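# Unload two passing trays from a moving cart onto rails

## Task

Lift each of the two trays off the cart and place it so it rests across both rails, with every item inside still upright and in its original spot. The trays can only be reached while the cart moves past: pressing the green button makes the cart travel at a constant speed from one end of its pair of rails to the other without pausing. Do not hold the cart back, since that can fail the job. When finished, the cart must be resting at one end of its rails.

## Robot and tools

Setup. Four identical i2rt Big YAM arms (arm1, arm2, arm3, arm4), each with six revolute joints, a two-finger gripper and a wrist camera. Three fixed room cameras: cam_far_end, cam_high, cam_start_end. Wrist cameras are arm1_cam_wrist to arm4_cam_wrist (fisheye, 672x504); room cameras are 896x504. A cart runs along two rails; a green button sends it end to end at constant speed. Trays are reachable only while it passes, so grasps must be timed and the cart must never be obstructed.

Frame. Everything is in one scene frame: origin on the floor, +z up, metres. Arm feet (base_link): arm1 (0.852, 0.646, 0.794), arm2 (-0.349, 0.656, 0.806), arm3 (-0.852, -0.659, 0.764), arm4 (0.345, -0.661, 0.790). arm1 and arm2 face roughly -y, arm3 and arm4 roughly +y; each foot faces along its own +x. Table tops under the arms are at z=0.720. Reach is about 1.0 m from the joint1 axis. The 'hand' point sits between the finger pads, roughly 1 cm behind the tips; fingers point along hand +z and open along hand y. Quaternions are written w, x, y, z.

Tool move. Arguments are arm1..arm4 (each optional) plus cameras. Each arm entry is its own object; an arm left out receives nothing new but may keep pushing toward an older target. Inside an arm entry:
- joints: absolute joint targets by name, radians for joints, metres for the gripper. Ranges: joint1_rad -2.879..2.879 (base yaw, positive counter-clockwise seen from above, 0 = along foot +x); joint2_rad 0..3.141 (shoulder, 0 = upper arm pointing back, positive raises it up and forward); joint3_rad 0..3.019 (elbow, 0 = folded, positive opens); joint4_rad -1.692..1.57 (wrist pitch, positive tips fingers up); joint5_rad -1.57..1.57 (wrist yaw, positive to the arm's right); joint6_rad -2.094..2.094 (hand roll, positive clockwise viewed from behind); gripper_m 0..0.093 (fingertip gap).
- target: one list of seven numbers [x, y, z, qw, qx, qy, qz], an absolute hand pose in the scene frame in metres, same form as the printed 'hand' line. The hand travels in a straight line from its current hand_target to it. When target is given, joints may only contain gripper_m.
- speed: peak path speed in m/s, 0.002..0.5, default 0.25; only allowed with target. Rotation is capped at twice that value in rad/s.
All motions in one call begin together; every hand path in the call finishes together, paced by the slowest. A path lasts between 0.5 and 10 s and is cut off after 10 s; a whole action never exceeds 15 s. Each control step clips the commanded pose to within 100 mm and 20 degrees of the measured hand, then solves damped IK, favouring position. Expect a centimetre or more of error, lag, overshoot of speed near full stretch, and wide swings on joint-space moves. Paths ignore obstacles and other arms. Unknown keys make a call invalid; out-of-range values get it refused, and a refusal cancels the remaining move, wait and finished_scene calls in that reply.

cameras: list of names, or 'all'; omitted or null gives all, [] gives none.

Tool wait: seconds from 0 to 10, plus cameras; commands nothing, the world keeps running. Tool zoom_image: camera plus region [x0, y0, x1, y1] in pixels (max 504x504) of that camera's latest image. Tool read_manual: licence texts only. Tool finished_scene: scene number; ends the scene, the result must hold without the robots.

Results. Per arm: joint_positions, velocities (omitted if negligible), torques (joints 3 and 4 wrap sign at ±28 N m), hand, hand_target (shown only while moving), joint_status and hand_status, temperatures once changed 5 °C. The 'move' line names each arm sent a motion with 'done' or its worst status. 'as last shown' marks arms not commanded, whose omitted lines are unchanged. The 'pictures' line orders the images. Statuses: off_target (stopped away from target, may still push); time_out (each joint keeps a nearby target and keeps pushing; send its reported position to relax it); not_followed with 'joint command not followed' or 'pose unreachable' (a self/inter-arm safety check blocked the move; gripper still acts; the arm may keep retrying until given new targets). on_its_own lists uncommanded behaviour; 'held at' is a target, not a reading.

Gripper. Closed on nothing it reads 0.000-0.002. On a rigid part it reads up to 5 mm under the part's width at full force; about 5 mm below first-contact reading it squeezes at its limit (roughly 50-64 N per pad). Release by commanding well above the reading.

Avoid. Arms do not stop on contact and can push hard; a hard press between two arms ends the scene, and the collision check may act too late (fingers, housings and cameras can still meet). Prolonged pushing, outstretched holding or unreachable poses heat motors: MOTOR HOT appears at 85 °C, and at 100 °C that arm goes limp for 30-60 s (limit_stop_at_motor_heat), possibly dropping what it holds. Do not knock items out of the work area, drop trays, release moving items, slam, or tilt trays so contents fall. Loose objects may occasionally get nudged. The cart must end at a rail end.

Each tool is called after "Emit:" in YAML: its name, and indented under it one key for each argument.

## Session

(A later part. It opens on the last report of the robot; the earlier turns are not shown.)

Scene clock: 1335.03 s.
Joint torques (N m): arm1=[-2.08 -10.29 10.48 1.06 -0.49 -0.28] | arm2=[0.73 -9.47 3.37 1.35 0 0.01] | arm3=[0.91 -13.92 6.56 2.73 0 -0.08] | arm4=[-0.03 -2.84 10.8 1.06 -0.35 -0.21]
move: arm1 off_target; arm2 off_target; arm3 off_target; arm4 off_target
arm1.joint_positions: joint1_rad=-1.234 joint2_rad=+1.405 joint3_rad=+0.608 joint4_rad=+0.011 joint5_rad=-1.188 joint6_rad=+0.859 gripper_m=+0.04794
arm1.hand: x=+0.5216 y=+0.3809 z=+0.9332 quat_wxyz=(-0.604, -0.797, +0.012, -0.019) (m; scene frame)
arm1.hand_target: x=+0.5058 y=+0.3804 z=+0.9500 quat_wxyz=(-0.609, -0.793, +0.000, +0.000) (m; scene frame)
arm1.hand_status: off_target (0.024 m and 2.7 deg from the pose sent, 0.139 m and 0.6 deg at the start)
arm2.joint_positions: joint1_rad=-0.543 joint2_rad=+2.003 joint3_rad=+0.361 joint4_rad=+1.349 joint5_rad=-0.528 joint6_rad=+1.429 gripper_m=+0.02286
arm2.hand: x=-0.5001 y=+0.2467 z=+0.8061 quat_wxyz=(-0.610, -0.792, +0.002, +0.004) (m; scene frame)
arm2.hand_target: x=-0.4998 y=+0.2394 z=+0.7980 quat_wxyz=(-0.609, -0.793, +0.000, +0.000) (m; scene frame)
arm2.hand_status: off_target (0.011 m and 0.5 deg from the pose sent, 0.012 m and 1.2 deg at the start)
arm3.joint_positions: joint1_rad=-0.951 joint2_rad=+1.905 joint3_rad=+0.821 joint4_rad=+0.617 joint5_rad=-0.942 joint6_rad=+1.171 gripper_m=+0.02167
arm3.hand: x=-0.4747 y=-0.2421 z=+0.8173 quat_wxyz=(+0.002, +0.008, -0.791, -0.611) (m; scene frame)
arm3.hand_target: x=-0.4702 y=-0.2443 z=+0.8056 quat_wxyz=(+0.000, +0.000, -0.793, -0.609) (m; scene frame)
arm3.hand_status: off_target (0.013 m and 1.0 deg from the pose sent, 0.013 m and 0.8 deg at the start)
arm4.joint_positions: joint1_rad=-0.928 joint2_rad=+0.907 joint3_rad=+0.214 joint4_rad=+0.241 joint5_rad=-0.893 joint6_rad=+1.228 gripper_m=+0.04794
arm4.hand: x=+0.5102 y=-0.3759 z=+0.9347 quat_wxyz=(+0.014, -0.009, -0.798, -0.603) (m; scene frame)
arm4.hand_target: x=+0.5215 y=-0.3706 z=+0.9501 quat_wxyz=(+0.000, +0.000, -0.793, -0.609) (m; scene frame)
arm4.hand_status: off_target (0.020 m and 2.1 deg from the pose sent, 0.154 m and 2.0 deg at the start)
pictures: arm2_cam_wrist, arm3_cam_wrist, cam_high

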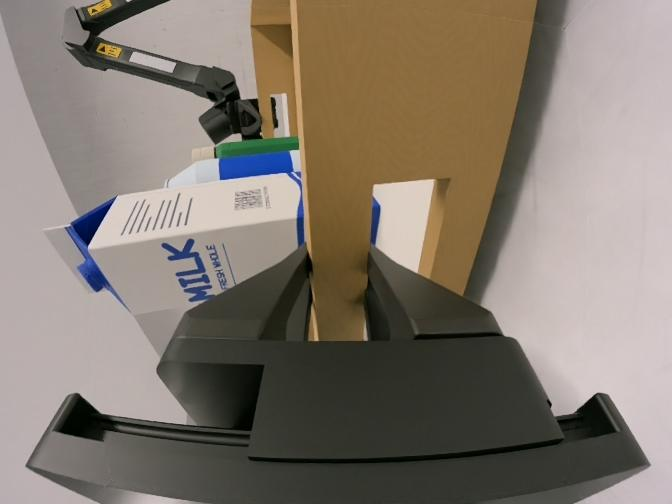

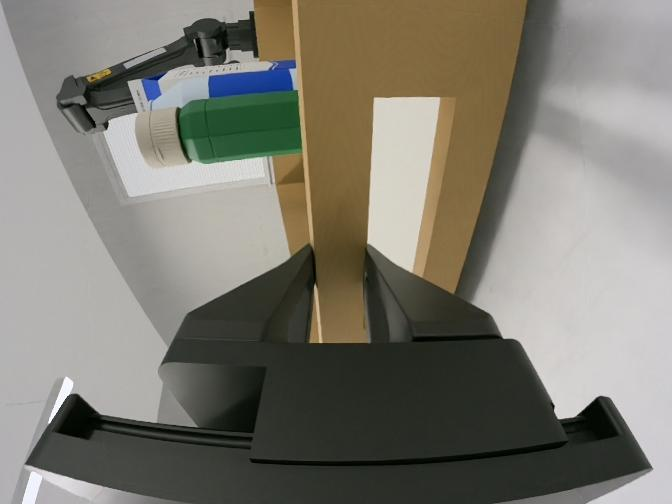

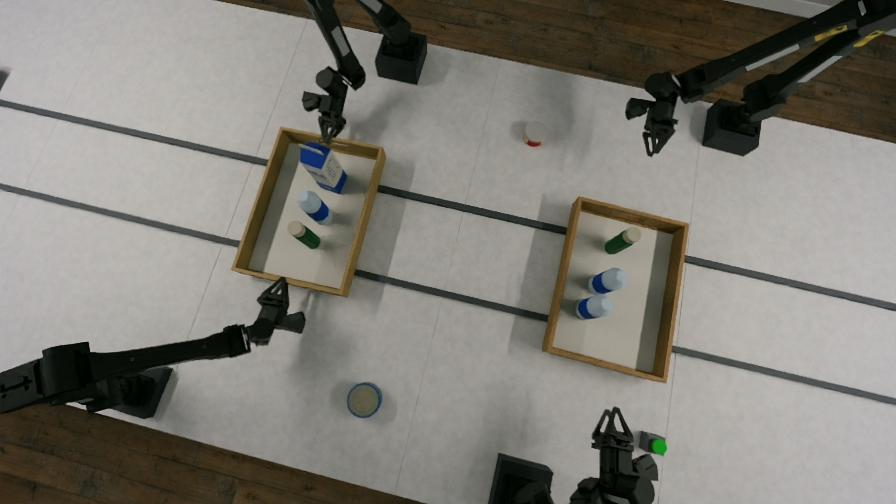

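Emit:
move:
  arm2: {"target": [-0.50, 0.243, 0.807, 0.6088, 0.7933, 0.0, 0.0], "speed": 0.03}
  arm3: {"target": [-0.473, -0.242, 0.819, 0.0, 0.0, 0.7933, 0.6088], "speed": 0.03}
  cameras: []

Emit:
move:
  arm2: {"joints": {"gripper_m": 0.048}}
  arm3: {"joints": {"gripper_m": 0.048}}
  cameras: ["arm2_cam_wrist", "arm3_cam_wrist"]

Scene clock: 1341.43 s.
Joint torques (N m): arm1=[-1.08 -9.64 10.65 1.32 -0.47 -0.29] | arm2=[0.44 -12.34 2.07 0.68 -0.11 -0.02] | arm3=[1.38 -17.26 6.37 1.61 0.12 0] | arm4=[-0.09 -2.9 10.76 1.14 -0.35 -0.21]
Heat: arm1: hottest joint3_rad 40 °C; arm2: hottest joint3_rad 38 °C; arm3: hottest joint3_rad 44 °C; arm4: hottest joint3_rad 49 °C.
move: arm2 done; arm3 done
arm1, arm4: as last shown
arm1.joint_positions: joint1_rad=-1.234 joint2_rad=+1.405 joint3_rad=+0.608 joint4_rad=+0.011 joint5_rad=-1.188 joint6_rad=+0.858 gripper_m=+0.04794
arm2.joint_positions: joint1_rad=-0.543 joint2_rad=+1.998 joint3_rad=+0.361 joint4_rad=+1.340 joint5_rad=-0.531 joint6_rad=+1.429 gripper_m=+0.02286
arm2.hand: x=-0.4995 y=+0.2466 z=+0.8065 quat_wxyz=(-0.610, -0.793, +0.002, +0.002) (m; scene frame)
arm2.hand_target: x=-0.5000 y=+0.2431 z=+0.8070 quat_wxyz=(-0.609, -0.793, +0.000, +0.000) (m; scene frame)
arm2.hand_status: done (0.004 m and 0.3 deg from the pose sent, 0.004 m and 0.5 deg at the start)
arm3.joint_positions: joint1_rad=-0.951 joint2_rad=+1.903 joint3_rad=+0.820 joint4_rad=+0.617 joint5_rad=-0.938 joint6_rad=+1.173 gripper_m=+0.02167
arm3.hand: x=-0.4745 y=-0.2425 z=+0.8176 quat_wxyz=(+0.001, +0.006, -0.792, -0.611) (m; scene frame)
arm3.hand_target: x=-0.4729 y=-0.2420 z=+0.8191 quat_wxyz=(+0.000, +0.000, -0.793, -0.609) (m; scene frame)
arm3.hand_status: done (0.002 m and 0.8 deg from the pose sent, 0.002 m and 1.0 deg at the start)
arm4.joint_positions: joint1_rad=-0.928 joint2_rad=+0.907 joint3_rad=+0.214 joint4_rad=+0.241 joint5_rad=-0.893 joint6_rad=+1.227 gripper_m=+0.04794
pictures: none

Scene clock: 1342.07 s.
Joint torques (N m): arm1=[-0.91 -9.82 10.43 1.2 -0.45 -0.27] | arm2=[0.67 -12.34 2 0.92 -0.11 -0.02] | arm3=[1.44 -16.44 6.12 1.58 -0.25 0] | arm4=[-0.09 -2.9 10.78 1.09 -0.34 -0.2]
move: arm2 done; arm3 done
arm1, arm4: as last shown
arm2.joint_positions: joint1_rad=-0.543 joint2_rad=+1.998 joint3_rad=+0.361 joint4_rad=+1.331 joint5_rad=-0.531 joint6_rad=+1.429 gripper_m=+0.04796
arm2.joint_status: all done
arm2.hand: x=-0.4993 y=+0.2469 z=+0.8048 quat_wxyz=(-0.607, -0.795, +0.003, +0.000) (m; scene frame)
arm3.joint_positions: joint1_rad=-0.951 joint2_rad=+1.903 joint3_rad=+0.820 joint4_rad=+0.617 joint5_rad=-0.930 joint6_rad=+1.174 gripper_m=+0.04790
arm3.joint_status: all done
arm3.hand: x=-0.4731 y=-0.2426 z=+0.8170 quat_wxyz=(-0.002, +0.004, -0.793, -0.610) (m; scene frame)
pictures: arm2_cam_wrist, arm3_cam_wrist

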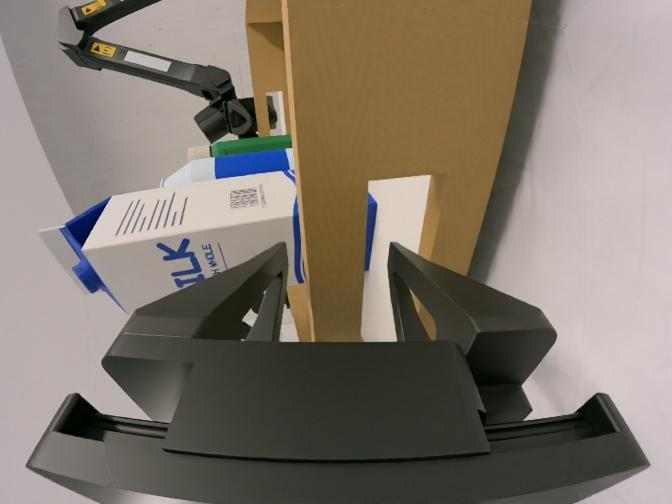

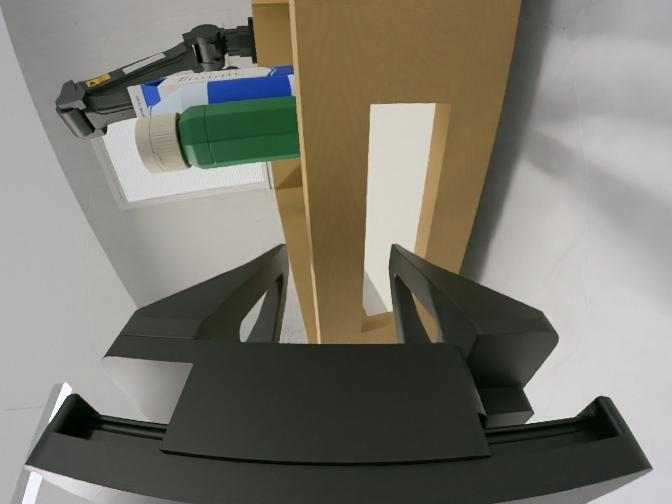

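Retreat arms 2/3 outward.

Emit:
move:
  arm2: {"target": [-0.50, 0.335, 0.81, 0.6088, 0.7933, 0.0, 0.0], "speed": 0.08}
  arm3: {"target": [-0.473, -0.335, 0.82, 0.0, 0.0, 0.7933, 0.6088], "speed": 0.08}
  cameras: ["arm2_cam_wrist", "arm3_cam_wrist"]

Emit:
move:
  arm2: {"target": [-0.50, 0.38, 0.92, 0.6088, 0.7933, 0.0, 0.0], "speed": 0.1}
  arm3: {"target": [-0.473, -0.38, 0.92, 0.0, 0.0, 0.7933, 0.6088], "speed": 0.1}
  cameras: ["arm2_cam_wrist", "arm3_cam_wrist", "arm1_cam_wrist", "arm4_cam_wrist", "cam_high", "cam_start_end"]

Scene clock: 1347.83 s.
Joint torques (N m): arm1=[-1.67 -10.64 10.67 1.06 -0.47 -0.25] | arm2=[-0.5 -9.17 -0.73 2.04 -0.19 -0.07] | arm3=[0.73 -15.09 5.42 1.31 -0.49 -0.19] | arm4=[-0.15 -2.84 10.81 1.09 -0.34 -0.19]
move: arm2 done; arm3 done
arm1, arm4: as last shown
arm1.hand: x=+0.5216 y=+0.3809 z=+0.9332 quat_wxyz=(-0.604, -0.797, +0.011, -0.019) (m; scene frame)
arm2.joint_positions: joint1_rad=-0.751 joint2_rad=+2.010 joint3_rad=+0.188 joint4_rad=+1.463 joint5_rad=-0.742 joint6_rad=+1.347 gripper_m=+0.04796
arm2.hand: x=-0.4974 y=+0.3318 z=+0.8100 quat_wxyz=(-0.607, -0.795, +0.000, -0.007) (m; scene frame)
arm2.hand_target: x=-0.4999 y=+0.3350 z=+0.8100 quat_wxyz=(-0.608, -0.794, +0.000, +0.000) (m; scene frame)
arm2.hand_status: done (0.004 m and 0.9 deg from the pose sent, 0.088 m and 0.4 deg at the start)
arm3.joint_positions: joint1_rad=-1.134 joint2_rad=+1.817 joint3_rad=+0.712 joint4_rad=+0.482 joint5_rad=-1.087 joint6_rad=+1.008 gripper_m=+0.04790
arm3.hand: x=-0.4733 y=-0.3328 z=+0.8167 quat_wxyz=(+0.003, -0.003, -0.793, -0.609) (m; scene frame)
arm3.hand_target: x=-0.4730 y=-0.3350 z=+0.8200 quat_wxyz=(+0.000, +0.000, -0.793, -0.609) (m; scene frame)
arm3.hand_status: done (0.004 m and 0.5 deg from the pose sent, 0.092 m and 0.5 deg at the start)
pictures: arm2_cam_wrist, arm3_cam_wrist

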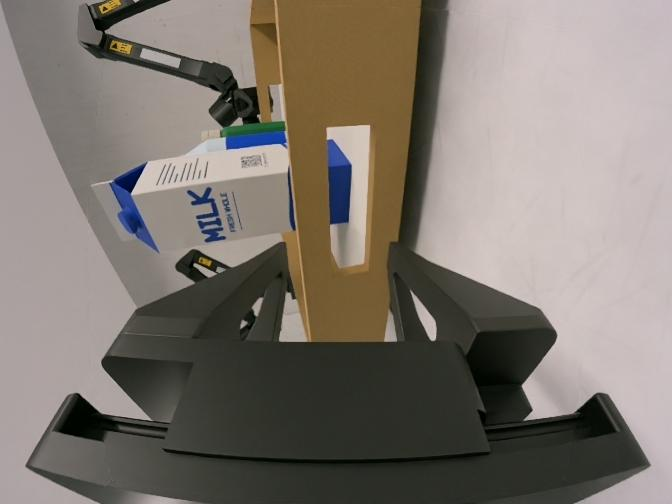

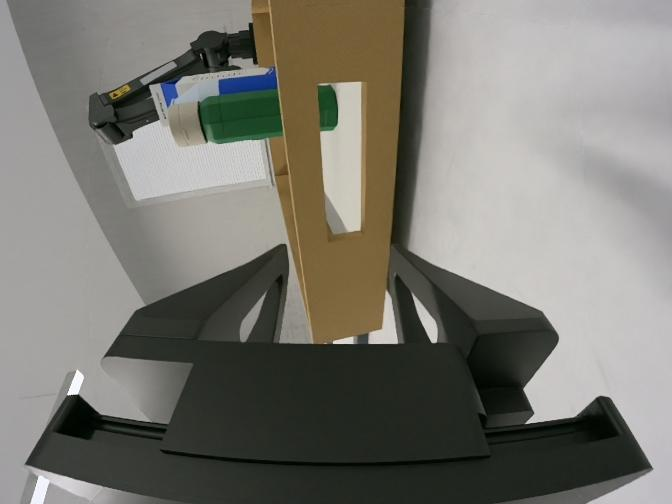

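Scene clock: 1349.77 s.
Joint torques (N m): arm1=[-1.38 -9.93 10.73 1.06 -0.52 -0.31] | arm2=[-1.08 -3.31 9.07 0.85 -0.25 -0.1] | arm3=[0.85 -13.04 11.06 1.29 -0.65 -0.18] | arm4=[-0.03 -2.67 10.8 1.1 -0.36 -0.2]
move: arm2 off_target; arm3 off_target
arm1, arm4: as last shown
arm2.joint_positions: joint1_rad=-0.923 joint2_rad=+1.037 joint3_rad=+0.102 joint4_rad=+0.502 joint5_rad=-0.904 joint6_rad=+1.250 gripper_m=+0.04796
arm2.hand: x=-0.4907 y=+0.3817 z=+0.9146 quat_wxyz=(-0.607, -0.795, -0.001, -0.009) (m; scene frame)
arm2.hand_target: x=-0.4999 y=+0.3801 z=+0.9201 quat_wxyz=(-0.609, -0.793, +0.000, +0.000) (m; scene frame)
arm2.hand_status: off_target (0.011 m and 1.1 deg from the pose sent, 0.120 m and 0.9 deg at the start)
arm3.joint_positions: joint1_rad=-1.233 joint2_rad=+1.502 joint3_rad=+0.708 joint4_rad=+0.001 joint5_rad=-1.165 joint6_rad=+0.856 gripper_m=+0.04790
arm3.hand: x=-0.4879 y=-0.3809 z=+0.9057 quat_wxyz=(+0.017, -0.010, -0.796, -0.605) (m; scene frame)
arm3.hand_target: x=-0.4735 y=-0.3804 z=+0.9202 quat_wxyz=(+0.000, +0.000, -0.793, -0.609) (m; scene frame)
arm3.hand_status: off_target (0.021 m and 2.3 deg from the pose sent, 0.114 m and 0.5 deg at the start)
pictures: arm1_cam_wrist, arm2_cam_wrist, arm3_cam_wrist, arm4_cam_wrist, cam_high, cam_start_end

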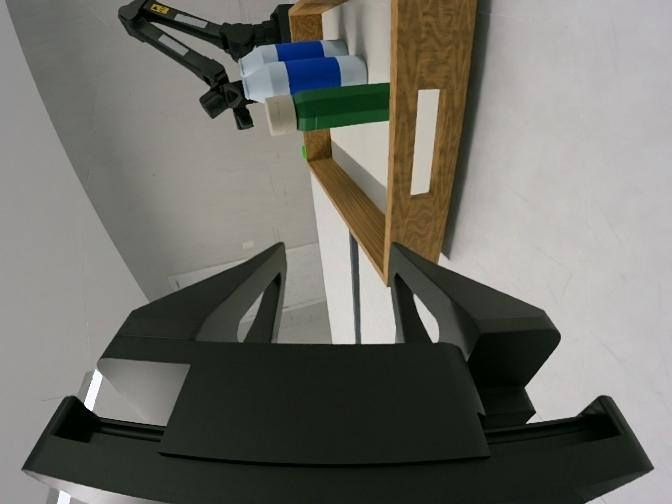

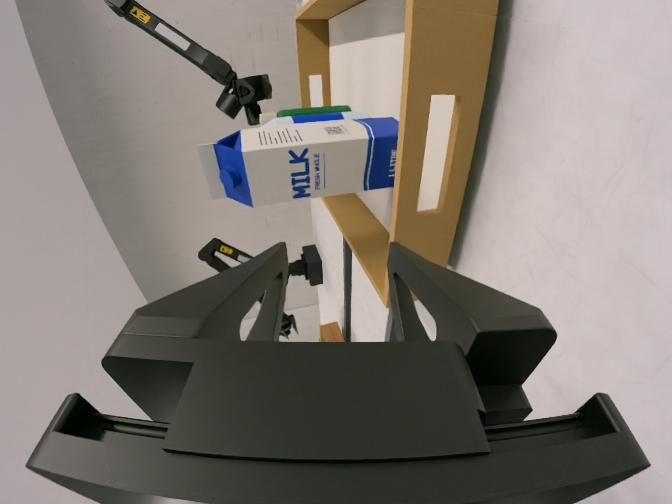

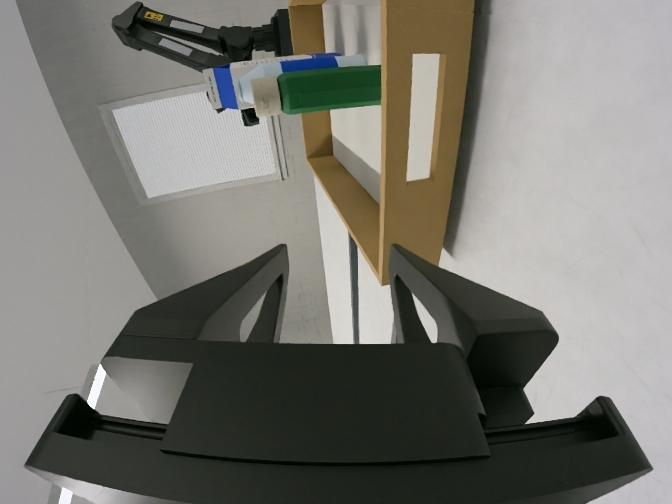

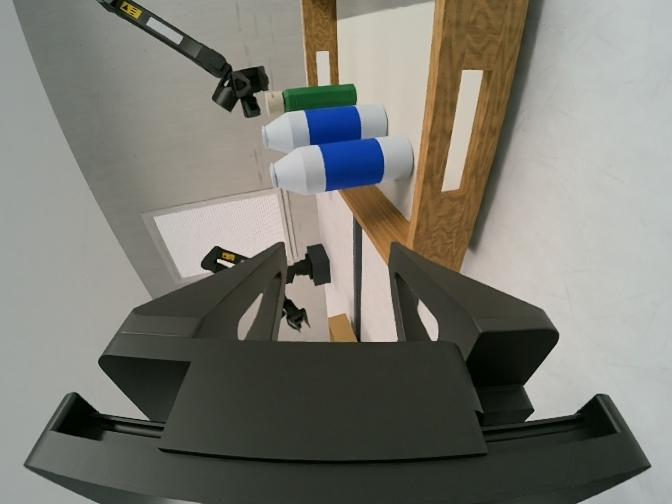

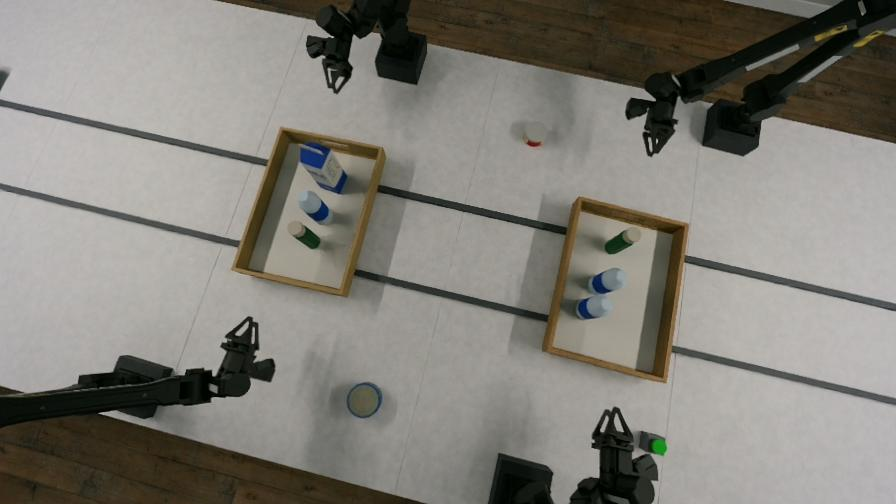

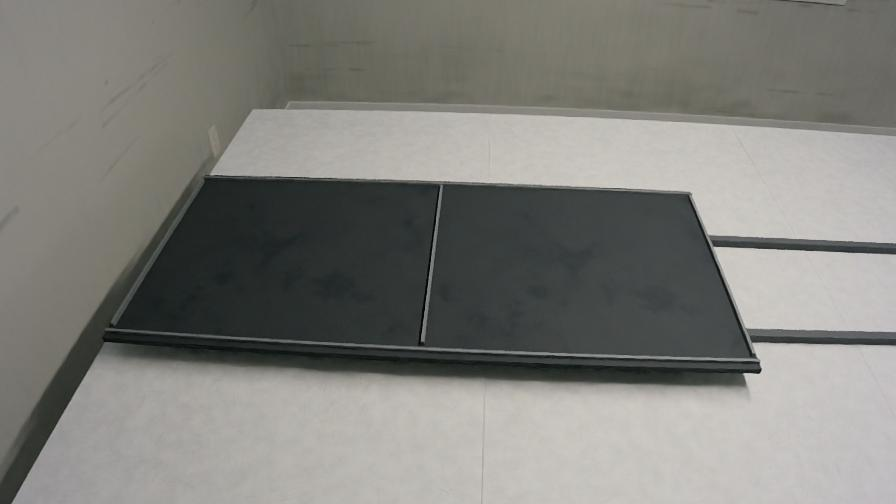

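Emit:
finished_scene:
  scene: 1

The scene is finished: the task was done.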